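# Sort game pieces into bin A, batteries into bin E

## Task

Place every game piece inside the bin labelled A and every battery inside the bin labelled E; all other objects must rest outside both bins and not above them, no object may stick out over any bin wall, and both bins must be standing level when the scene ends.

## Robot and tools

Robot: two arms, left_arm and right_arm, each ending in a five-finger hand (left_arm has a left hand, the mirror of the right). Base positions in the scene frame: left_arm (+0.043, +0.370, +0.009) m, right_arm (0, -0.330, +0.045) m, both nearly unrotated. A post stands behind the arms and a camera stand sits between them just behind the bases; do not strike either. Loose objects may occasionally get a small nudge from outside.

Frames. Scene frame: origin at table height midway between the arms, +z up, +x out over the table, +y toward left_arm. Reported end_effector_position (m) and end_effector_quat_wxyz are in each arm's own base frame and may be off by a few cm. Motion offsets are expressed along the axes of the arm's current Hand target. Hand point: 0.15 m out from the wrist face along the fingers, 0.05 m in front of the palm. Its +z runs along the straight fingers, +y out of the palm, +x across the palm away from the thumb for the right hand (toward the thumb for the left). Straight fingertips lie about 0.06-0.07 m beyond the point along +z and 0.06 m behind it along -y. A bracket on the little-finger side of the wrist can also collide.

Row layout (used by execute_actions and move): one flat list of 28 numbers covering both arms, each in [-1, 1]. Numbers 1-6: left_arm dx, dy, dz, rx, ry, rz. 7-12: left hand motors little, ring, middle, index, thumb_bend, thumb_turn. 13-14: left force_limit, speed. 15-28: same fourteen for right_arm. Pose numbers are offsets, not poses: they are measured from that arm's Hand target at the start of the action (or move), never from the previous row; 1.0 equals 0.6 m or 180 degrees; rx, ry, rz form a single rotation vector. Sending the same offset again moves further. Six zeros means no new pose request. Hand motor values are absolute targets: +1 open/straight, -1 closed; for thumb_turn -1 puts the thumb opposite the fingers, +1 beside the palm. force_limit maps -1..+1 to about 0..10 N fingertip force (0..15 N for the two thumb motors). speed rises from near zero at -1 to full at +0.48 and above. The hand numbers never mean 'unchanged': to keep a hand as is, resend the eight values from the last executed row for that hand (before any row has run, use hand_measured plus hand_force_limit and hand_speed).

Tools.
- execute_actions(actions, cameras): actions is a list of actions; each action is a list of 1 to 15 rows, one per 1/30 s step, and a short action repeats its final row until step 15. cameras lists camera names, ["all"], or []; an empty actions list returns all images by default.
- move(target, speed, blend, blocking, cameras): target is one 28-number row or up to 15 rows, all offsets counted from the same starting Hand targets. Hand points travel straight lines ending together, capped at 10 s. speed in m/s, 0.002 to 4.3 (default 0.25), one value or one per target; turns limited to twice that in rad/s. blend in m rounds corners (0 = stop at each target). blocking=false returns after about 0.5 s while the move continues. Paths do not avoid obstacles or the other arm. The result adds a 'move:' line with the ending (done, off_target, moving, held, fault) and active limits (paced = pose clipped, held = steps withheld).
- wait(seconds): 0 to 3600, lets the scene run; returns early if a running move ends.
- stop(): brakes a running move.
- zoom_image(camera, region): region [x0, y0, x1, y1] pixels, at most 504x504, in the newest image of cam_high, cam_low, cam_left_wrist or cam_right_wrist.
- show_instructions(): shows reference pages.
- finished_scene(scene): ends the scene permanently; scene may be 1 or omitted.

Cameras: cam_high and cam_low 504x504, the two wrist cameras 672x504 fisheye.

Results: Hand target is the last commanded pose (after clipping orientation to within 40 degrees of the measured one); the next offsets start from it. Hands often rest 1-3 cm (sometimes 5 cm) below the commanded pose from friction and weight, which does not imply contact; a later execute_actions call re-requests the target, and if still short, send the remaining distance as an offset. hand_measured, hand_stopped_by (moving, target, force, stalled, fault) and hand_load_n (fingertip N, positive pushing open) follow the motor order above. A dropped grip shows as hand_load_n falling to about 0. Joint torques include friction and offsets; joints 3 and 4 wrap at ±28 N m. Joint ranges are listed per joint in rad.

Gripping: with thumb_turn at -1, thumb and fingers hold items about 0.035-0.065 m thick; handles down to about 0.025 m; a thumb-to-index pinch holds light items up to about 0.08 m. For gentle closing use speed -0.94 or lower. To tighten, raise force_limit and send a more closed target than hand_measured; to loosen, send a more open one.

Avoid: dropping parts even a few mm, releasing moving parts, fast impacts, hard pushes on fixed or heavy items, anything leaving the table, the two hands pressing each other or one hand closing on the other, and overloading fingers. A blocked arm keeps pushing until commanded back past its hand point. Long holds or stretched arms heat motors; at 85 °C a MOTOR HOT line appears and at 100 °C the arm goes limp for 30-60 s. Near the base, small moves can swing the whole arm.

Each tool is called after "Emit:" by a JSON object that holds its "method" and its "body".

Reference images:

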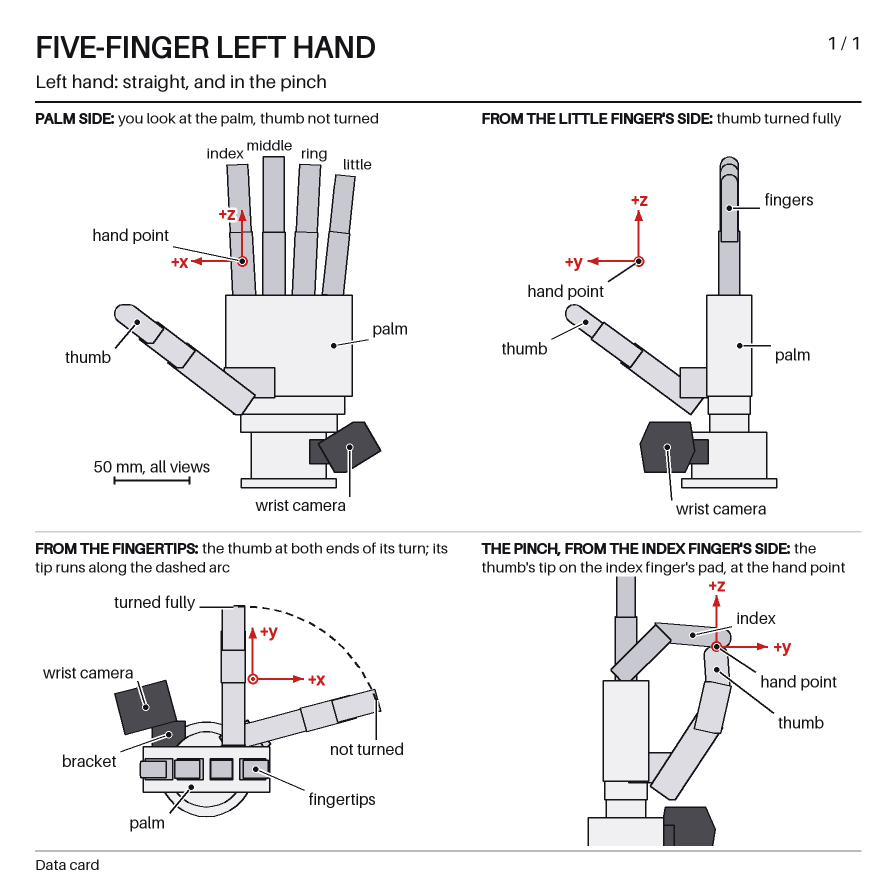

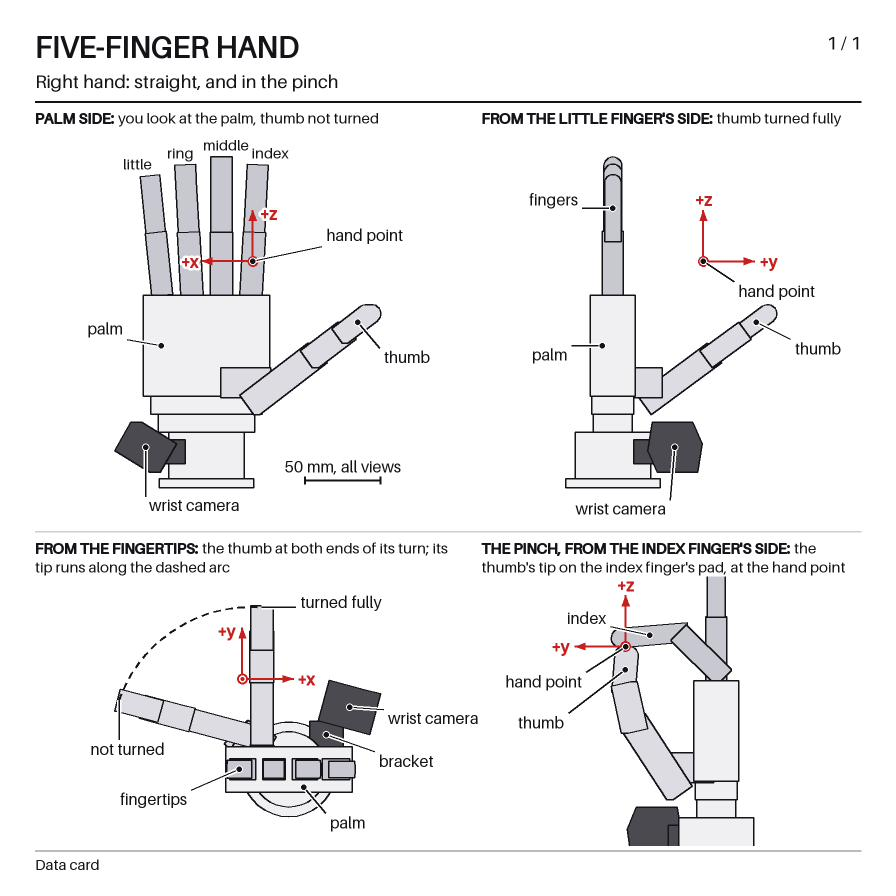

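## Session

Emit:
{"method": "execute_actions", "body": {"actions": []}}

Scene clock: 0.00 s.
left_arm: end_effector_position=(+0.1194, -0.1321, +0.1043) hand_measured=(+1.000, +1.000, +1.000, +1.000, +1.000, +1.000) hand_load_n=(+0.0, +0.0, +0.0, +0.0, +0.0, +0.0) hand_stopped_by=(target, target, target, target, target, target) hand_force_limit=0.00 hand_speed=-0.80 end_effector_quat_wxyz=(+0.172, +0.798, -0.502, -0.287) | right_arm: end_effector_position=(+0.2612, -0.0548, +0.0850) hand_measured=(+1.000, +1.000, +1.000, +1.000, +1.000, +1.000) hand_load_n=(+0.0, +0.0, +0.0, +0.0, +0.0, +0.0) hand_stopped_by=(target, target, target, target, target, target) hand_force_limit=0.00 hand_speed=-0.80 end_effector_quat_wxyz=(+0.067, +0.993, +0.091, +0.029)
Joint positions: left_arm=[-0.285 1.399 0.762 -1.599 0.165 -0.675] | right_arm=[0.129 1.118 0.695 -1.095 0.136 -1.628]
Joint velocities: within noise
Joint torques (N m): no reading
Motor temperatures (°C): left_arm=[31 30 26 25 26 28] | right_arm=[35 31 24 25 27 29]
Heat: left arm: hottest waist 31 °C; right arm: hottest waist 35 °C.
Hand target: left_arm +0.1252, -0.1338, +0.1075; +0.170, +0.799, -0.504, -0.280 | right_arm +0.2705, -0.0536, +0.0926; +0.067, +0.993, +0.090, +0.041

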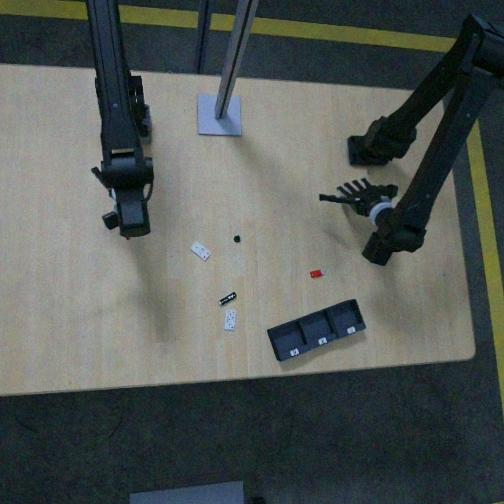

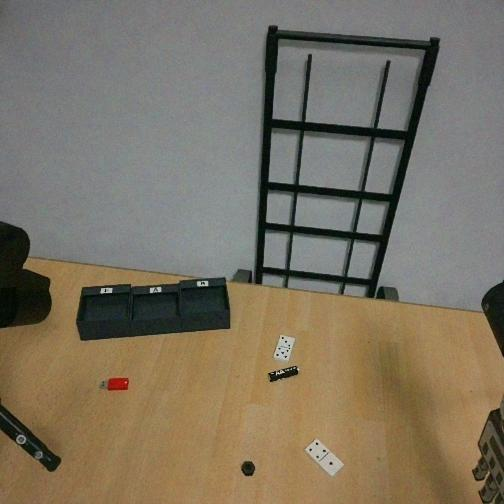

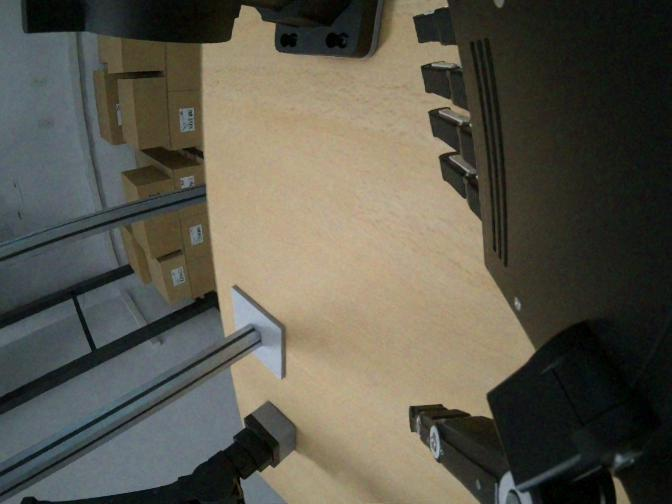

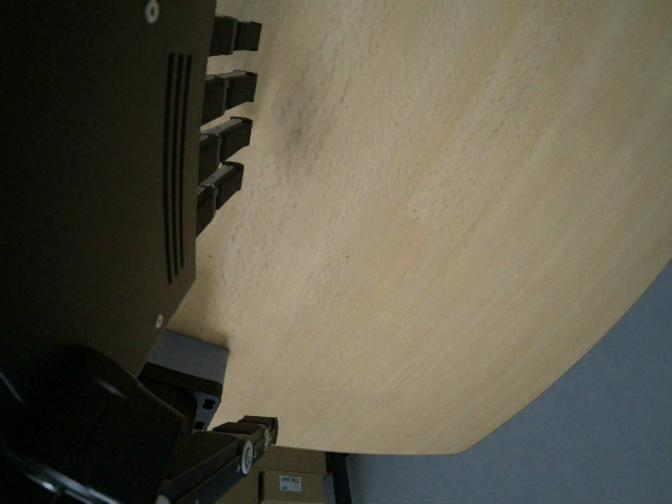

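Emit:
{"method": "zoom_image", "body": {"camera": "cam_high", "region": [170, 210, 390, 370]}}

Emit:
{"method": "zoom_image", "body": {"camera": "cam_low", "region": [60, 260, 370, 500]}}

Emit:
{"method": "zoom_image", "body": {"camera": "cam_high", "region": [250, 250, 390, 370]}}

Emit:
{"method": "zoom_image", "body": {"camera": "cam_high", "region": [0, 0, 504, 504]}}

Scaled by 2.291 from the camera's image (finer frame: 720x720).

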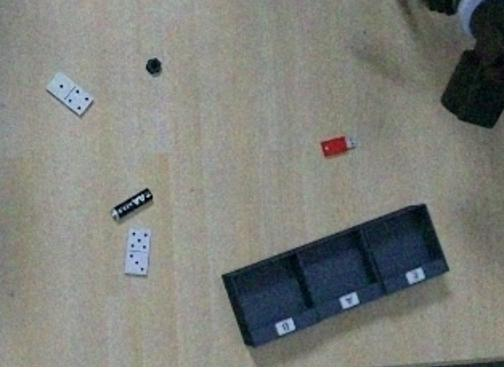

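Scaled by 1.626 from the camera's image (finer frame: 720x720).

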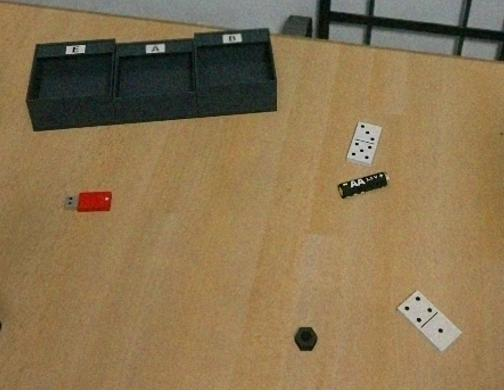

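Scaled by 3.600 from the camera's image (finer frame: 720x720).

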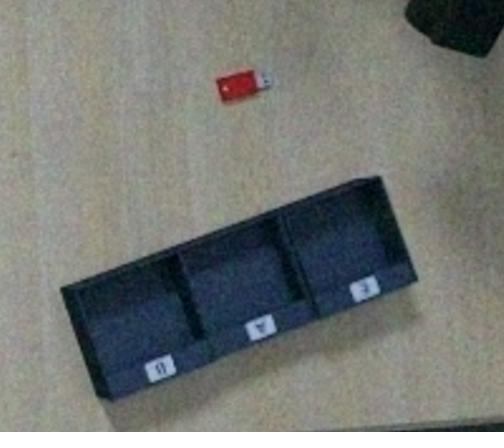

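Scaled by 1.000.

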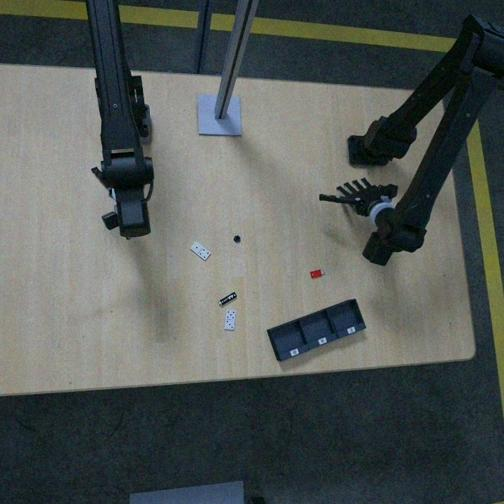

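Emit:
{"method": "move", "body": {"target": [[-0.071,0.141,-0.195,0,0,0,1,1,1,1,1,1,0,-0.8, 0,0,0,0,0,0,1,1,1,1,1,1,0,-0.8],[0.1877,0.1137,-0.3827,0.4587,0.1585,0.4772,1,1,1,1,1,1,0,-0.8, 0,0,0,0,0,0,1,1,1,1,1,1,0,-0.8]], "blend": [0.05,0], "cameras": ["all"]}}

Scene clock: 75.67 s.
left_arm: end_effector_position=(+0.2513, -0.2675, +0.2873) hand_measured=(+1.000, +1.000, +1.000, +1.000, +1.000, +1.000) hand_load_n=(+0.0, +0.0, +0.0, +0.0, +0.0, +0.0) hand_stopped_by=(target, target, target, target, target, target) hand_force_limit=0.00 hand_speed=-0.80 end_effector_quat_wxyz=(+0.102, -0.240, +0.869, -0.420) | right_arm: end_effector_position=(+0.2612, -0.0548, +0.0850) hand_measured=(+1.000, +1.000, +1.000, +1.000, +1.000, +1.000) hand_load_n=(+0.0, +0.0, +0.0, +0.0, +0.0, +0.0) hand_stopped_by=(target, target, target, target, target, target) hand_force_limit=0.00 hand_speed=-0.80 end_effector_quat_wxyz=(+0.067, +0.993, +0.091, +0.029)
Joint positions: left_arm=[-0.594 0.889 0.987 -0.833 0.36 0.277] | right_arm=[0.129 1.118 0.695 -1.095 0.136 -1.628]
Joint torques (N m): left_arm=[0.79 -4.01 9.24 2.22 0.28 0.19] | right_arm=[1.9 -3.9 11.06 0.34 0.23 -0.03]
Motor temperatures (°C): left_arm=[31 30 31 25 26 27] | right_arm=[34 31 29 25 27 29]
Heat: left arm: hottest waist 31 °C; right arm: hottest waist 34 °C.
Hand target: left_arm +0.2565, -0.2674, +0.2944; +0.115, -0.232, +0.864, -0.431 | right_arm +0.2705, -0.0536, +0.0926; +0.067, +0.993, +0.090, +0.041
Off the commanded pose: left_arm 0.009 m, 2 deg | right_arm 0.012 m, 1 deg.
move: done

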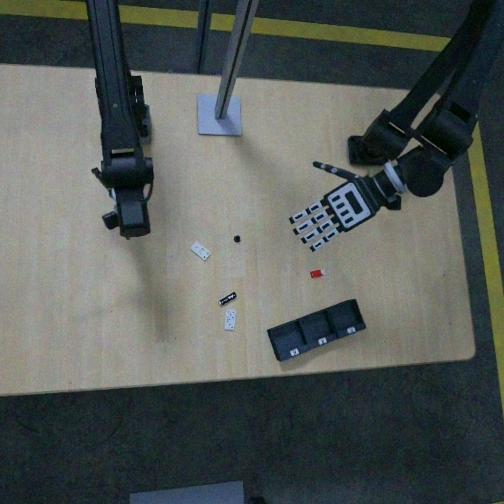

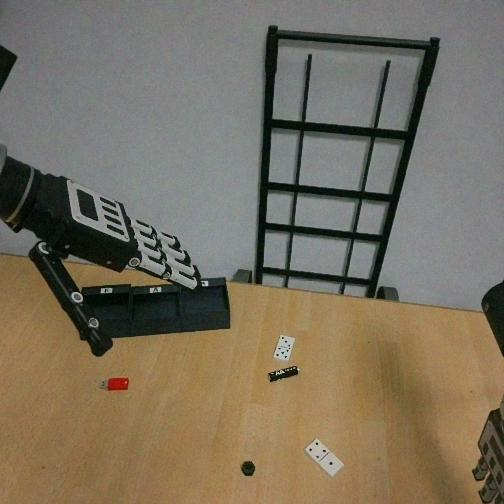

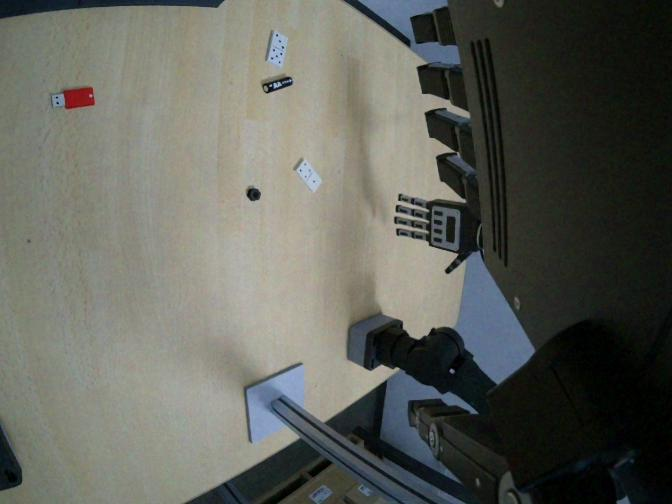

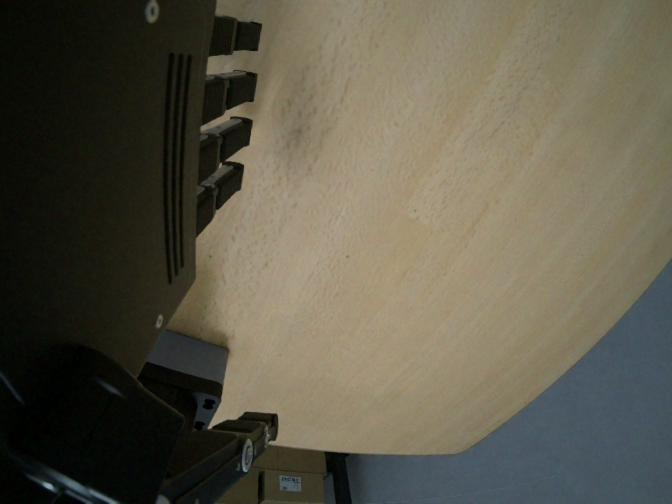

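Emit:
{"method": "move", "body": {"target": [0.1623,0.0015,0.5063,0,-0.0977,-0.0736,-1,-1,0.1,0.1,0.6,-1,-0.2,0,0,0,0,0,0,0,1,1,1,1,1,1,0,-0.8], "cameras": ["all"]}}

Scene clock: 196.77 s.
left_arm: end_effector_position=(+0.2820, -0.5023, +0.0815) hand_measured=(-1.000, -1.000, +0.100, +0.100, +0.600, -1.000) hand_load_n=(+0.0, +0.0, +0.0, +0.0, +0.0, +0.0) hand_stopped_by=(target, target, target, target, target, target) hand_force_limit=-0.20 hand_speed=0.00 end_effector_quat_wxyz=(+0.196, -0.388, +0.823, -0.367) | right_arm: end_effector_position=(+0.2612, -0.0548, +0.0850) hand_measured=(+1.000, +1.000, +1.000, +1.000, +1.000, +1.000) hand_load_n=(+0.0, +0.0, +0.0, +0.0, +0.0, +0.0) hand_stopped_by=(target, target, target, target, target, target) hand_force_limit=0.00 hand_speed=-0.80 end_effector_quat_wxyz=(+0.067, +0.993, +0.091, +0.029)
Joint positions: left_arm=[-1.097 1.573 1.015 -0.209 -0.341 -0.261] | right_arm=[0.129 1.118 0.695 -1.095 0.136 -1.628]
Joint torques (N m): left_arm=[0.09 -11.28 11.74 2.14 -0.3 -0.04] | right_arm=[1.79 -3.9 11.04 0.34 0.23 -0.03]
Motor temperatures (°C): left_arm=[31 29 36 25 26 26] | right_arm=[33 31 30 25 26 28]
Heat: left arm: hottest elbow 36 °C; right arm: hottest waist 33 °C.
Hand target: left_arm +0.2935, -0.5256, +0.1109; +0.196, -0.393, +0.804, -0.401 | right_arm +0.2705, -0.0536, +0.0926; +0.067, +0.993, +0.090, +0.041
Off the commanded pose: left_arm 0.039 m, 4 deg | right_arm 0.012 m, 1 deg.
move: off_target (left_arm)

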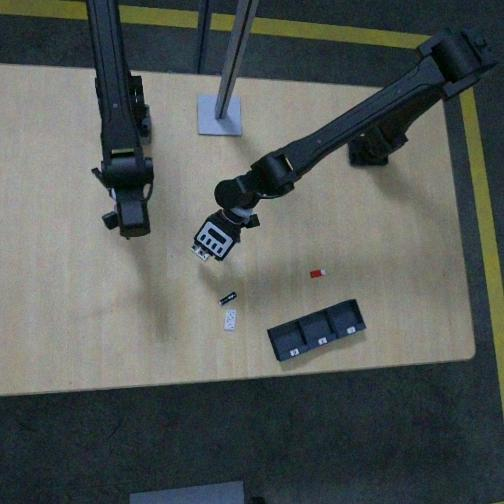

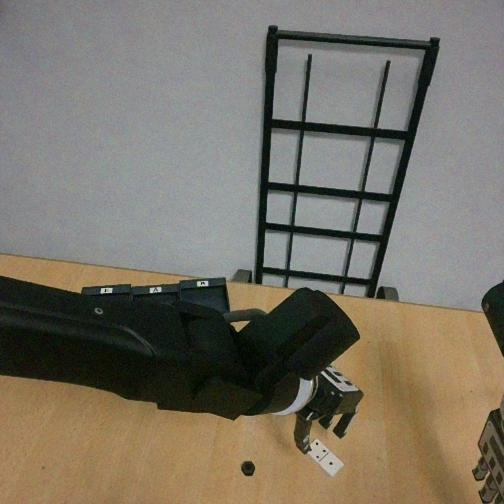

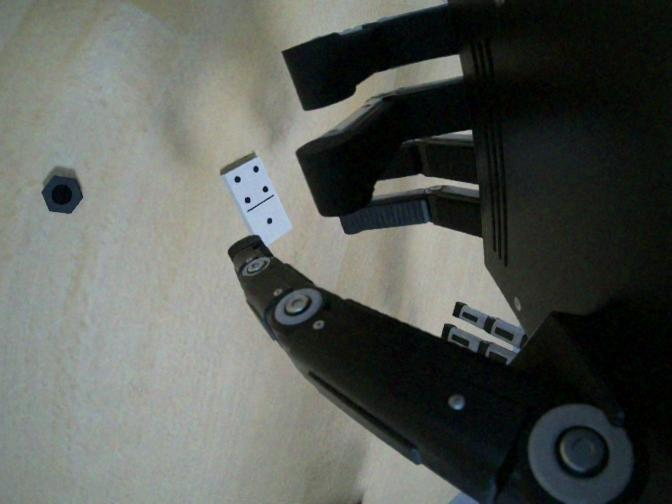

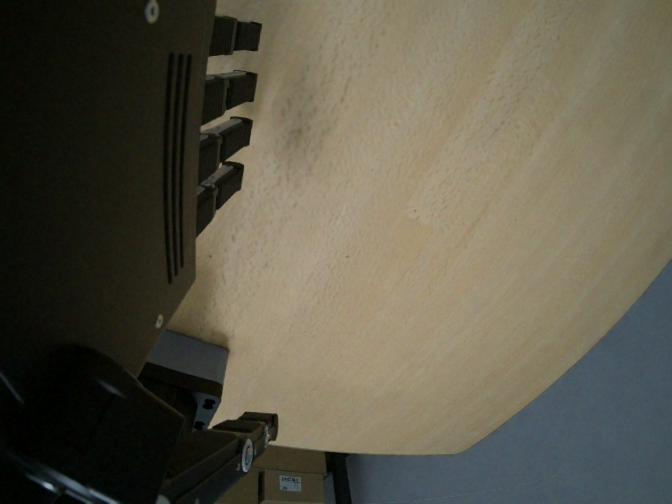

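Emit:
{"method": "move", "body": {"target": [0.0106,0.0196,0.0710,0.022,0,0,-1,-1,0.1,0.1,0.6,-1,-0.2,0,0,0,0,0,0,0,1,1,1,1,1,1,0,-0.8], "speed": 0.1, "cameras": ["cam_low","cam_left_wrist"]}}

Scene clock: 229.63 s.
left_arm: end_effector_position=(+0.3010, -0.5318, +0.0555) hand_measured=(-1.000, -1.000, +0.100, +0.100, +0.600, -1.000) hand_load_n=(+0.0, +0.0, +0.0, +0.5, +0.0, +0.0) hand_stopped_by=(target, target, target, target, target, target) hand_force_limit=-0.20 hand_speed=0.00 end_effector_quat_wxyz=(+0.205, -0.390, +0.801, -0.405) | right_arm: end_effector_position=(+0.2612, -0.0548, +0.0850) hand_measured=(+1.000, +1.000, +1.000, +1.000, +1.000, +1.000) hand_load_n=(+0.0, +0.0, +0.0, +0.0, +0.0, +0.0) hand_stopped_by=(target, target, target, target, target, target) hand_force_limit=0.00 hand_speed=-0.80 end_effector_quat_wxyz=(+0.067, +0.993, +0.091, +0.029)
Joint positions: left_arm=[-1.097 1.676 1.015 -0.017 -0.358 -0.26] | right_arm=[0.129 1.118 0.695 -1.095 0.136 -1.628]
Joint torques (N m): left_arm=[0.21 -11.99 10.02 2.17 -0.29 0.23] | right_arm=[1.79 -3.84 11.02 0.32 0.23 -0.03]
Heat: left arm: hottest elbow 39 °C; right arm: hottest waist 33 °C.
Hand target: left_arm +0.3108, -0.5471, +0.0759; +0.209, -0.386, +0.790, -0.428 | right_arm +0.2705, -0.0536, +0.0926; +0.067, +0.993, +0.090, +0.041
Off the commanded pose: left_arm 0.027 m, 3 deg | right_arm 0.012 m, 1 deg.
move: off_target (left_arm)

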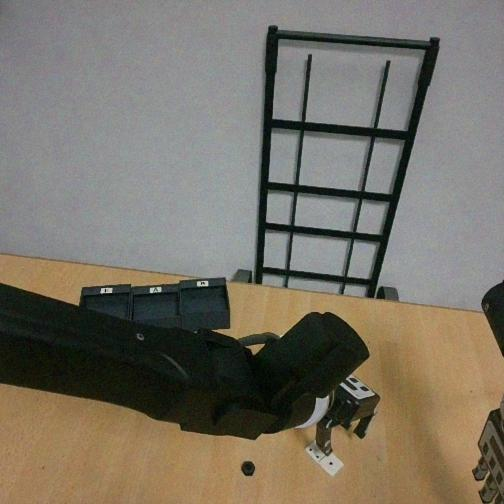

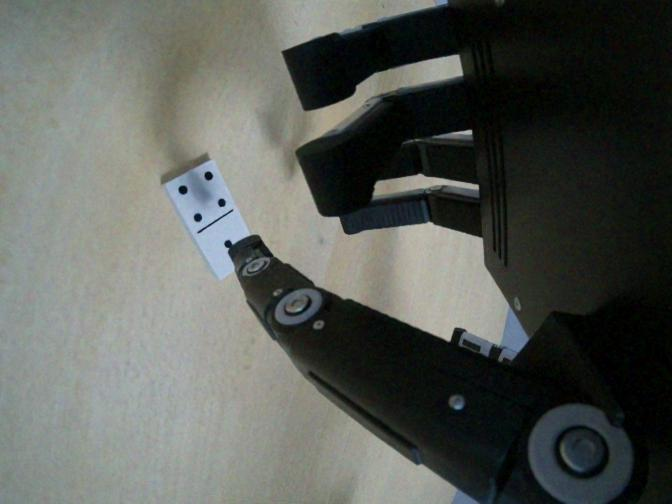

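Emit:
{"method": "move", "body": {"target": [-0.0122,0.0438,0.0078,0,0,0,-1,-1,0.1,0.1,0.6,-1,-0.2,0,0,0,0,0,0,0,1,1,1,1,1,1,0,-0.8], "speed": 0.06, "cameras": ["cam_low","cam_left_wrist"]}}

Scene clock: 241.63 s.
left_arm: end_effector_position=(+0.3013, -0.5321, +0.0479) hand_measured=(-1.000, -1.000, +0.100, +0.100, +0.600, -1.000) hand_load_n=(+0.0, +0.0, +0.0, +0.0, +0.0, +0.0) hand_stopped_by=(target, target, target, target, target, target) hand_force_limit=-0.20 hand_speed=0.00 end_effector_quat_wxyz=(+0.206, -0.389, +0.794, -0.420) | right_arm: end_effector_position=(+0.2612, -0.0548, +0.0850) hand_measured=(+1.000, +1.000, +1.000, +1.000, +1.000, +1.000) hand_load_n=(+0.0, +0.0, +0.0, +0.0, +0.0, +0.0) hand_stopped_by=(target, target, target, target, target, target) hand_force_limit=0.00 hand_speed=-0.80 end_effector_quat_wxyz=(+0.067, +0.993, +0.091, +0.029)
Joint positions: left_arm=[-1.097 1.686 0.982 0.06 -0.358 -0.257] | right_arm=[0.129 1.118 0.695 -1.095 0.136 -1.628]
Joint torques (N m): left_arm=[0.67 -11.34 7.57 2.29 -0.12 0.25] | right_arm=[1.79 -3.78 11.03 0.31 0.22 -0.02]
Heat: left arm: hottest elbow 38 °C; right arm: hottest waist 33 °C.
Hand target: left_arm +0.3070, -0.5349, +0.0512; +0.209, -0.386, +0.790, -0.428 | right_arm +0.2705, -0.0536, +0.0926; +0.067, +0.993, +0.090, +0.041
Off the commanded pose: left_arm 0.007 m, 1 deg | right_arm 0.012 m, 1 deg.
move: done

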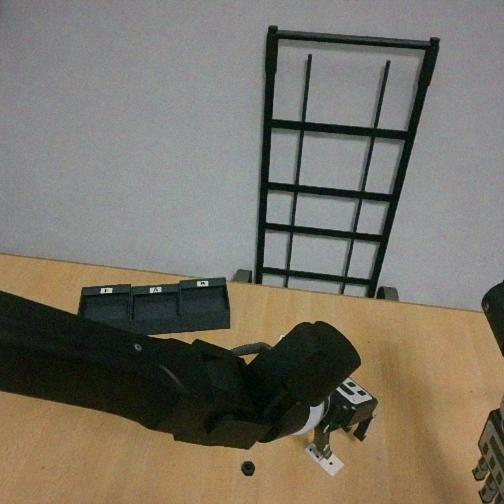

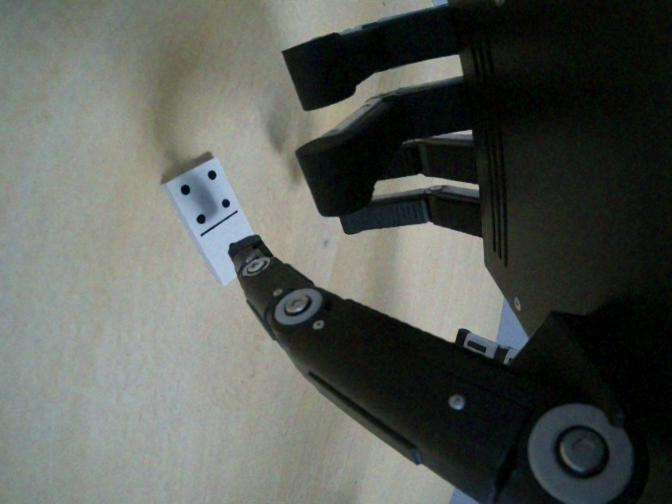

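Emit:
{"method": "move", "body": {"target": [-0.0163,0.0438,-0.0180,0,0,0,-1,-1,0.1,0.1,0.6,-1,-0.2,0,0,0,0,0,0,0,1,1,1,1,1,1,0,-0.8], "speed": 0.06, "cameras": ["cam_low","cam_left_wrist"]}}

Scene clock: 247.33 s.
left_arm: end_effector_position=(+0.2887, -0.5075, +0.0191) hand_measured=(-1.000, -1.000, +0.100, +0.100, +0.600, -1.000) hand_load_n=(+0.0, +0.0, +0.0, +0.0, +0.0, +0.0) hand_stopped_by=(target, target, target, target, target, target) hand_force_limit=-0.20 hand_speed=0.00 end_effector_quat_wxyz=(+0.206, -0.389, +0.799, -0.410) | right_arm: end_effector_position=(+0.2612, -0.0548, +0.0850) hand_measured=(+1.000, +1.000, +1.000, +1.000, +1.000, +1.000) hand_load_n=(+0.0, +0.0, +0.0, +0.0, +0.0, +0.0) hand_stopped_by=(target, target, target, target, target, target) hand_force_limit=0.00 hand_speed=-0.80 end_effector_quat_wxyz=(+0.067, +0.993, +0.091, +0.029)
Joint positions: left_arm=[-1.097 1.686 0.893 0.126 -0.358 -0.257] | right_arm=[0.129 1.118 0.695 -1.095 0.136 -1.628]
Joint torques (N m): left_arm=[0.5 -12.63 7.05 2.26 -0.19 0.23] | right_arm=[1.79 -3.84 11.03 0.32 0.22 -0.03]
Heat: left arm: hottest elbow 38 °C; right arm: hottest waist 33 °C.
Hand target: left_arm +0.2947, -0.5129, +0.0353; +0.209, -0.386, +0.790, -0.428 | right_arm +0.2705, -0.0536, +0.0926; +0.067, +0.993, +0.090, +0.041
Off the commanded pose: left_arm 0.018 m, 2 deg | right_arm 0.012 m, 1 deg.
move: off_target (left_arm)

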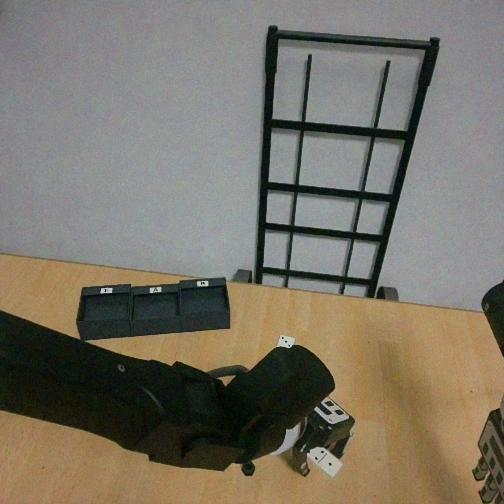

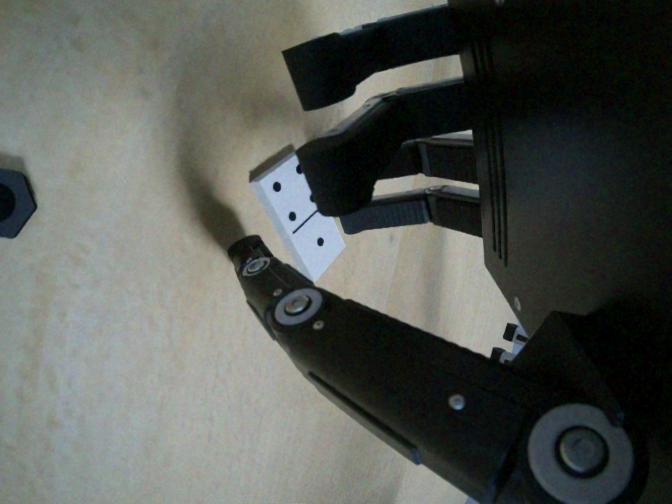

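Emit:
{"method": "move", "body": {"target": [0.0113,-0.0202,0.0187,0,0,0,-1,-1,0.1,0.1,0.6,-1,-0.2,0,0,0,0,0,0,0,1,1,1,1,1,1,0,-0.8], "speed": 0.05, "cameras": ["cam_low","cam_left_wrist"]}}

Scene clock: 261.63 s.
left_arm: end_effector_position=(+0.2923, -0.5144, +0.0263) hand_measured=(-1.000, -1.000, +0.100, +0.100, +0.600, -1.000) hand_load_n=(+0.0, +0.0, +0.0, +0.0, +0.0, +0.0) hand_stopped_by=(target, target, target, target, target, target) hand_force_limit=-0.20 hand_speed=0.00 end_effector_quat_wxyz=(+0.206, -0.389, +0.795, -0.417) | right_arm: end_effector_position=(+0.2612, -0.0548, +0.0850) hand_measured=(+1.000, +1.000, +1.000, +1.000, +1.000, +1.000) hand_load_n=(+0.0, +0.0, +0.0, +0.0, +0.0, +0.0) hand_stopped_by=(target, target, target, target, target, target) hand_force_limit=0.00 hand_speed=-0.80 end_effector_quat_wxyz=(+0.067, +0.993, +0.091, +0.029)
Joint positions: left_arm=[-1.097 1.686 0.91 0.126 -0.358 -0.257] | right_arm=[0.129 1.118 0.695 -1.095 0.136 -1.628]
Joint torques (N m): left_arm=[0.56 -10.52 10.19 1.4 -0.14 0.24] | right_arm=[1.85 -3.9 11.04 0.32 0.22 -0.02]
Heat: left arm: hottest elbow 36 °C; right arm: hottest waist 33 °C.
Hand target: left_arm +0.3031, -0.5280, +0.0391; +0.209, -0.386, +0.790, -0.428 | right_arm +0.2705, -0.0536, +0.0926; +0.067, +0.993, +0.090, +0.041
Off the commanded pose: left_arm 0.022 m, 2 deg | right_arm 0.012 m, 1 deg.
move: off_target (left_arm)

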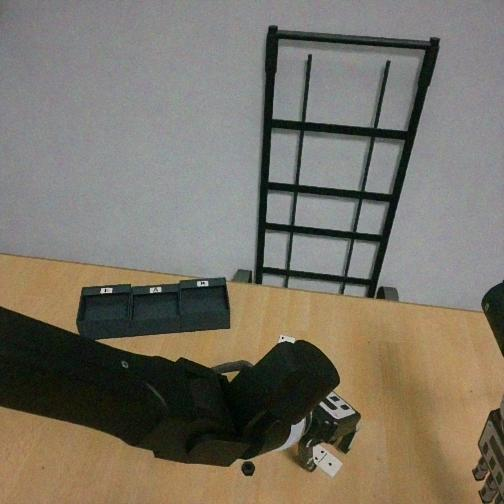

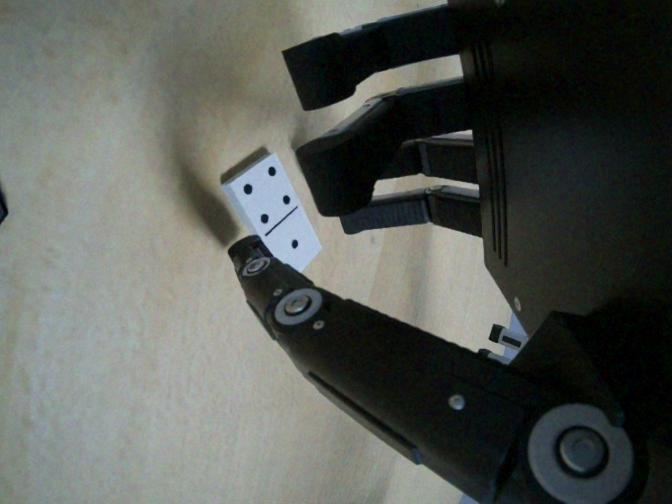

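Emit:
{"method": "move", "body": {"target": [0.0064,0.0112,0.0256,0,0,0,-1,-1,0.1,0.1,0.6,-1,-0.2,0,0,0,0,0,0,0,1,1,1,1,1,1,0,-0.8], "speed": 0.05, "cameras": ["cam_low","cam_left_wrist"]}}

Scene clock: 265.97 s.
left_arm: end_effector_position=(+0.2965, -0.5223, +0.0160) hand_measured=(-1.000, -1.000, +0.100, +0.100, +0.600, -1.000) hand_load_n=(+0.0, +0.0, -1.0, +0.0, +0.5, +0.0) hand_stopped_by=(target, target, target, target, target, target) hand_force_limit=-0.20 hand_speed=0.00 end_effector_quat_wxyz=(+0.206, -0.388, +0.797, -0.414) | right_arm: end_effector_position=(+0.2612, -0.0548, +0.0850) hand_measured=(+1.000, +1.000, +1.000, +1.000, +1.000, +1.000) hand_load_n=(+0.0, +0.0, +0.0, +0.0, +0.0, +0.0) hand_stopped_by=(target, target, target, target, target, target) hand_force_limit=0.00 hand_speed=-0.80 end_effector_quat_wxyz=(+0.067, +0.993, +0.091, +0.029)
Joint positions: left_arm=[-1.097 1.726 0.934 0.134 -0.358 -0.256] | right_arm=[0.129 1.118 0.695 -1.095 0.136 -1.628]
Joint torques (N m): left_arm=[0.67 -10.4 9.73 2.11 -0.15 0.23] | right_arm=[1.85 -3.84 11.04 0.32 0.22 -0.03]
Heat: left arm: hottest elbow 36 °C; right arm: hottest waist 33 °C.
Hand target: left_arm +0.3080, -0.5367, +0.0252; +0.209, -0.386, +0.790, -0.428 | right_arm +0.2705, -0.0536, +0.0926; +0.067, +0.993, +0.090, +0.041
Off the commanded pose: left_arm 0.020 m, 2 deg | right_arm 0.012 m, 1 deg.
move: off_target (left_arm)

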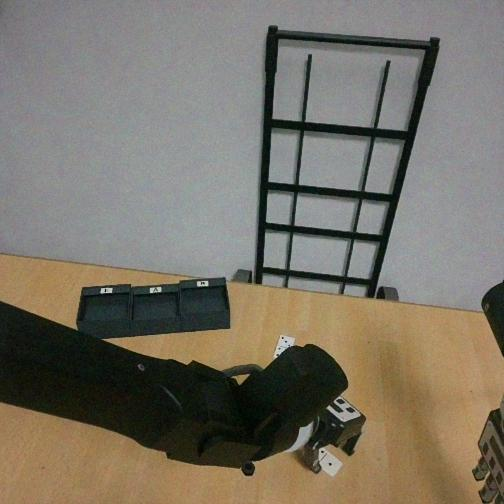

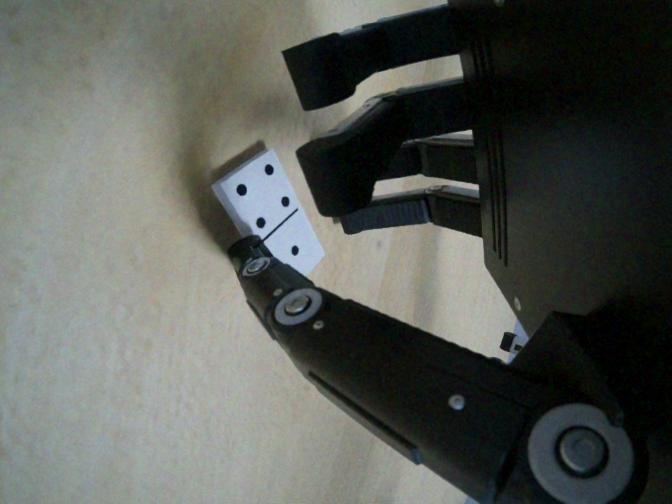

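Emit:
{"method": "move", "body": {"target": [-0.0074,0.001,-0.0138,0,0,0,-1,-1,0.1,0.1,0.6,-1,-0.2,0,0,0,0,0,0,0,1,1,1,1,1,1,0,-0.8], "speed": 0.05, "cameras": ["cam_low","cam_left_wrist"]}}

Scene clock: 281.23 s.
left_arm: end_effector_position=(+0.2965, -0.5223, +0.0160) hand_measured=(-1.000, -1.000, +0.100, +0.100, +0.600, -1.000) hand_load_n=(+0.0, +0.0, -1.0, +0.0, +0.0, +0.0) hand_stopped_by=(target, target, target, target, target, target) hand_force_limit=-0.20 hand_speed=0.00 end_effector_quat_wxyz=(+0.206, -0.388, +0.797, -0.414) | right_arm: end_effector_position=(+0.2612, -0.0548, +0.0850) hand_measured=(+1.000, +1.000, +1.000, +1.000, +1.000, +1.000) hand_load_n=(+0.0, +0.0, +0.0, +0.0, +0.0, +0.0) hand_stopped_by=(target, target, target, target, target, target) hand_force_limit=0.00 hand_speed=-0.80 end_effector_quat_wxyz=(+0.067, +0.993, +0.091, +0.029)
Joint positions: left_arm=[-1.097 1.726 0.934 0.134 -0.358 -0.256] | right_arm=[0.129 1.118 0.695 -1.095 0.136 -1.628]
Joint torques (N m): left_arm=[0.85 -12.28 7.91 2.02 -0.08 0.25] | right_arm=[1.96 -3.84 11.03 0.32 0.23 -0.03]
Heat: left arm: hottest elbow 35 °C; right arm: hottest waist 33 °C.
Hand target: left_arm +0.3049, -0.5288, +0.0292; +0.209, -0.386, +0.790, -0.428 | right_arm +0.2705, -0.0536, +0.0926; +0.067, +0.993, +0.090, +0.041
Off the commanded pose: left_arm 0.017 m, 2 deg | right_arm 0.012 m, 1 deg.
move: off_target (left_arm)

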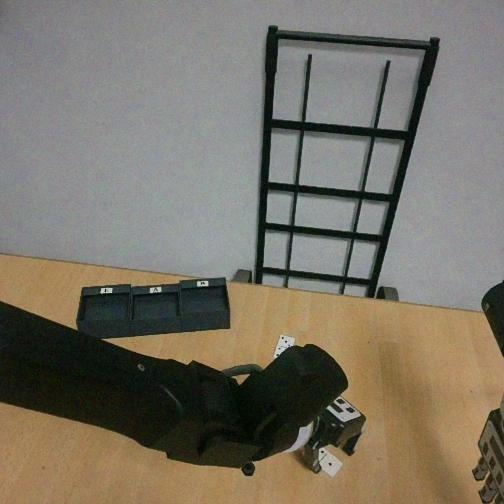

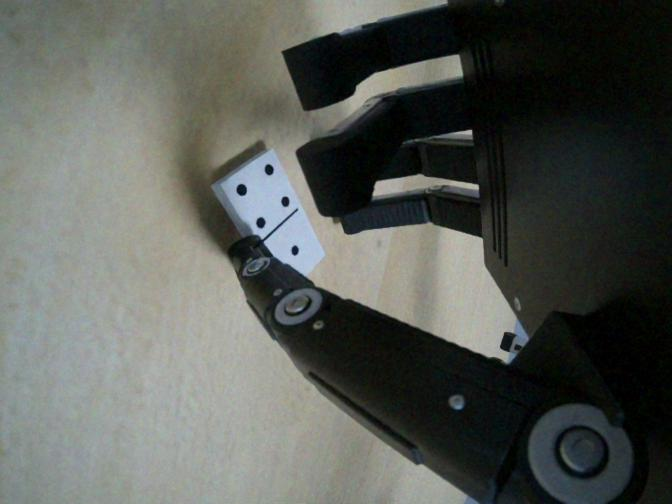

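Emit:
{"method": "move", "body": {"target": [-0.005,0.0068,-0.0103,0,0,0,-1,-1,0.1,0.1,0.6,-1,-0.2,0,0,0,0,0,0,0,1,1,1,1,1,1,0,-0.8], "speed": 0.05, "cameras": ["cam_left_wrist"]}}

Scene clock: 283.93 s.
left_arm: end_effector_position=(+0.2950, -0.5197, +0.0166) hand_measured=(-1.000, -1.000, +0.100, +0.100, +0.600, -1.000) hand_load_n=(+0.0, +0.0, +0.0, +0.0, +0.0, +0.0) hand_stopped_by=(target, target, target, target, target, target) hand_force_limit=-0.20 hand_speed=0.00 end_effector_quat_wxyz=(+0.206, -0.388, +0.797, -0.414) | right_arm: end_effector_position=(+0.2612, -0.0548, +0.0850) hand_measured=(+1.000, +1.000, +1.000, +1.000, +1.000, +1.000) hand_load_n=(+0.0, +0.0, +0.0, +0.0, +0.0, +0.0) hand_stopped_by=(target, target, target, target, target, target) hand_force_limit=0.00 hand_speed=-0.80 end_effector_quat_wxyz=(+0.067, +0.993, +0.091, +0.029)
Joint positions: left_arm=[-1.097 1.719 0.925 0.137 -0.357 -0.256] | right_arm=[0.129 1.118 0.695 -1.095 0.136 -1.628]
Joint torques (N m): left_arm=[0.79 -12.92 6.67 2.18 -0.14 0.25] | right_arm=[1.85 -3.84 11.06 0.31 0.22 -0.03]
Heat: left arm: hottest elbow 34 °C; right arm: hottest waist 33 °C.
Hand target: left_arm +0.3010, -0.5218, +0.0291; +0.209, -0.386, +0.790, -0.428 | right_arm +0.2705, -0.0536, +0.0926; +0.067, +0.993, +0.090, +0.041
Off the commanded pose: left_arm 0.014 m, 2 deg | right_arm 0.012 m, 1 deg.
move: off_target (left_arm)

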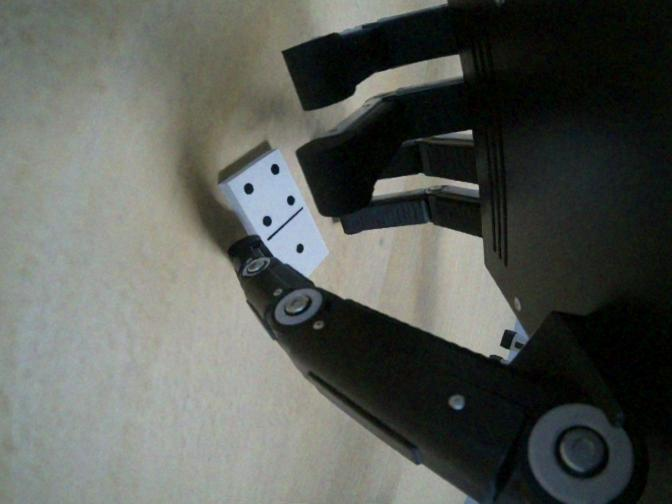

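Emit:
{"method": "move", "body": {"target": [-0.0036,0.0084,-0.0067,0,0,0,-1,-1,0.1,0.1,0.6,-1,-0.2,0,0,0,0,0,0,0,1,1,1,1,1,1,0,-0.8], "speed": 0.05, "cameras": ["cam_left_wrist"]}}

Scene clock: 286.60 s.
left_arm: end_effector_position=(+0.2924, -0.5148, +0.0165) hand_measured=(-1.000, -1.000, +0.100, +0.100, +0.600, -1.000) hand_load_n=(+0.0, +0.0, +0.0, +0.0, +0.0, +0.0) hand_stopped_by=(target, target, target, target, target, target) hand_force_limit=-0.20 hand_speed=0.00 end_effector_quat_wxyz=(+0.206, -0.388, +0.796, -0.416) | right_arm: end_effector_position=(+0.2612, -0.0548, +0.0850) hand_measured=(+1.000, +1.000, +1.000, +1.000, +1.000, +1.000) hand_load_n=(+0.0, +0.0, +0.0, +0.0, -0.5, +0.0) hand_stopped_by=(target, target, target, target, target, target) hand_force_limit=0.00 hand_speed=-0.80 end_effector_quat_wxyz=(+0.067, +0.993, +0.091, +0.029)
Joint positions: left_arm=[-1.097 1.708 0.906 0.149 -0.357 -0.256] | right_arm=[0.129 1.118 0.695 -1.095 0.136 -1.628]
Joint torques (N m): left_arm=[0.67 -12.57 6.57 2.17 -0.18 0.23] | right_arm=[1.9 -3.84 11.02 0.31 0.22 -0.03]
Heat: left arm: hottest elbow 34 °C; right arm: hottest waist 33 °C.
Hand target: left_arm +0.2975, -0.5164, +0.0272; +0.209, -0.386, +0.790, -0.428 | right_arm +0.2705, -0.0536, +0.0926; +0.067, +0.993, +0.090, +0.041
Off the commanded pose: left_arm 0.012 m, 2 deg | right_arm 0.012 m, 1 deg.
move: off_target (left_arm)

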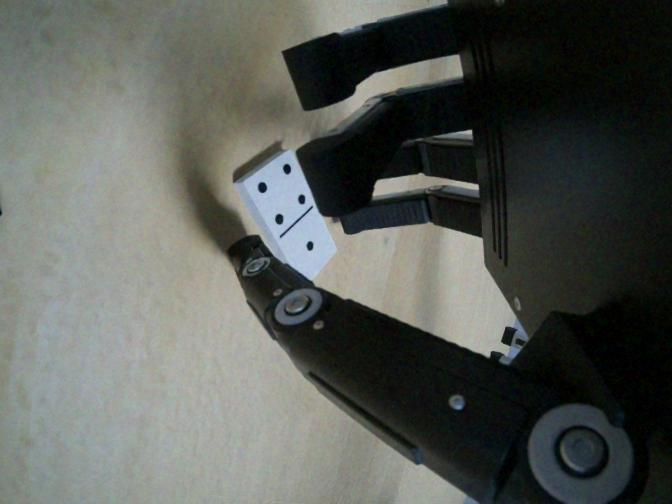

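Emit:
{"method": "move", "body": {"target": [0.0007,0.010,0.012,0,0,0,-1,-1,0.1,0.1,0.6,-1,-0.2,0,0,0,0,0,0,0,1,1,1,1,1,1,0,-0.8], "speed": 0.05, "cameras": ["cam_left_wrist"]}}

Scene clock: 291.97 s.
left_arm: end_effector_position=(+0.2938, -0.5174, +0.0179) hand_measured=(-1.000, -1.000, +0.100, +0.100, +0.600, -1.000) hand_load_n=(+0.0, +0.0, +0.0, +0.0, +0.0, +0.0) hand_stopped_by=(target, target, target, target, target, target) hand_force_limit=-0.20 hand_speed=0.00 end_effector_quat_wxyz=(+0.206, -0.388, +0.793, -0.423) | right_arm: end_effector_position=(+0.2612, -0.0548, +0.0850) hand_measured=(+1.000, +1.000, +1.000, +1.000, +1.000, +1.000) hand_load_n=(+0.0, +0.0, +0.0, +0.5, -0.5, +0.0) hand_stopped_by=(target, target, target, target, target, target) hand_force_limit=0.00 hand_speed=-0.80 end_effector_quat_wxyz=(+0.067, +0.993, +0.091, +0.029)
Joint positions: left_arm=[-1.097 1.71 0.904 0.168 -0.357 -0.256] | right_arm=[0.129 1.118 0.695 -1.095 0.136 -1.628]
Joint torques (N m): left_arm=[0.79 -9.82 6.82 2.3 -0.12 0.24] | right_arm=[1.85 -3.84 11.02 0.31 0.23 -0.02]
Heat: left arm: hottest elbow 34 °C; right arm: hottest waist 33 °C.
Hand target: left_arm +0.2994, -0.5185, +0.0182; +0.209, -0.386, +0.790, -0.428 | right_arm +0.2705, -0.0536, +0.0926; +0.067, +0.993, +0.090, +0.041
Off the commanded pose: left_arm 0.006 m, 1 deg | right_arm 0.012 m, 1 deg.
move: done

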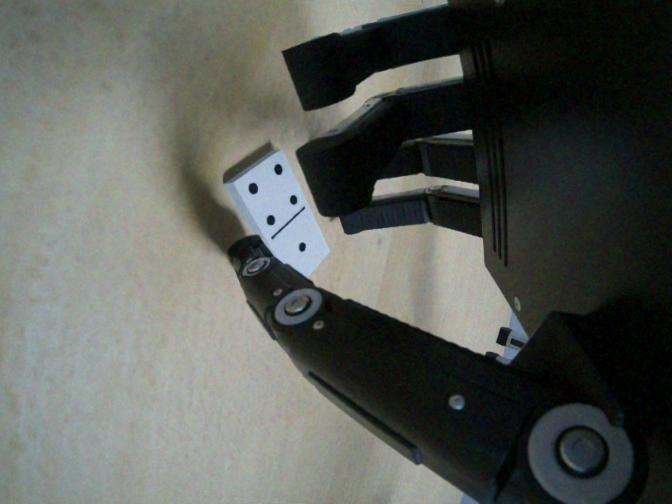

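Emit:
{"method": "move", "body": {"target": [-0.0005,0.0157,0.0048,0,0,0,-1,-1,0.1,0.1,0.6,-1,-0.2,0,0,0,0,0,0,0,1,1,1,1,1,1,0,-0.8], "speed": 0.05, "cameras": ["cam_left_wrist"]}}

Scene clock: 295.00 s.
left_arm: end_effector_position=(+0.2947, -0.5190, +0.0158) hand_measured=(-1.000, -1.000, +0.100, +0.100, +0.600, -1.000) hand_load_n=(+0.0, +0.0, +0.0, +0.0, +0.0, +0.0) hand_stopped_by=(target, target, target, target, target, target) hand_force_limit=-0.20 hand_speed=0.00 end_effector_quat_wxyz=(+0.206, -0.388, +0.788, -0.430) | right_arm: end_effector_position=(+0.2612, -0.0548, +0.0850) hand_measured=(+1.000, +1.000, +1.000, +1.000, +1.000, +1.000) hand_load_n=(+0.0, +0.0, +0.0, +0.0, +0.0, +0.0) hand_stopped_by=(target, target, target, target, target, target) hand_force_limit=0.00 hand_speed=-0.80 end_effector_quat_wxyz=(+0.067, +0.993, +0.091, +0.029)
Joint positions: left_arm=[-1.097 1.719 0.896 0.203 -0.357 -0.256] | right_arm=[0.129 1.118 0.695 -1.095 0.136 -1.628]
Joint torques (N m): left_arm=[0.67 -10.29 6.23 2.15 -0.16 0.23] | right_arm=[1.96 -3.9 11.06 0.32 0.22 -0.03]
Heat: left arm: hottest elbow 34 °C; right arm: hottest waist 33 °C.
Hand target: left_arm +0.2974, -0.5166, +0.0088; +0.209, -0.386, +0.790, -0.428 | right_arm +0.2705, -0.0536, +0.0926; +0.067, +0.993, +0.090, +0.041
Off the commanded pose: left_arm 0.008 m, 1 deg | right_arm 0.012 m, 1 deg.
move: done

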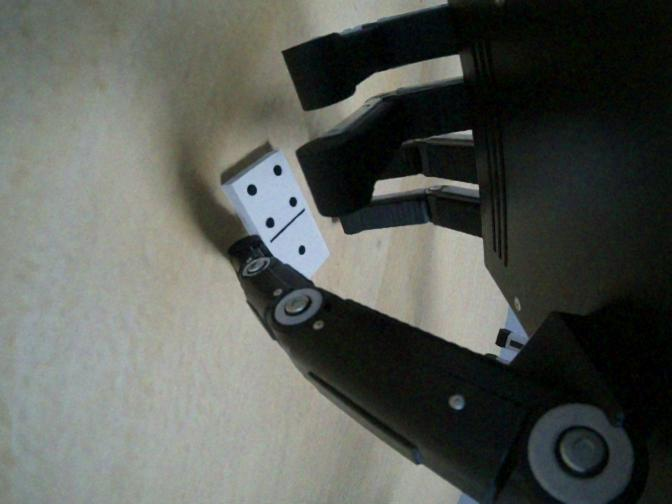

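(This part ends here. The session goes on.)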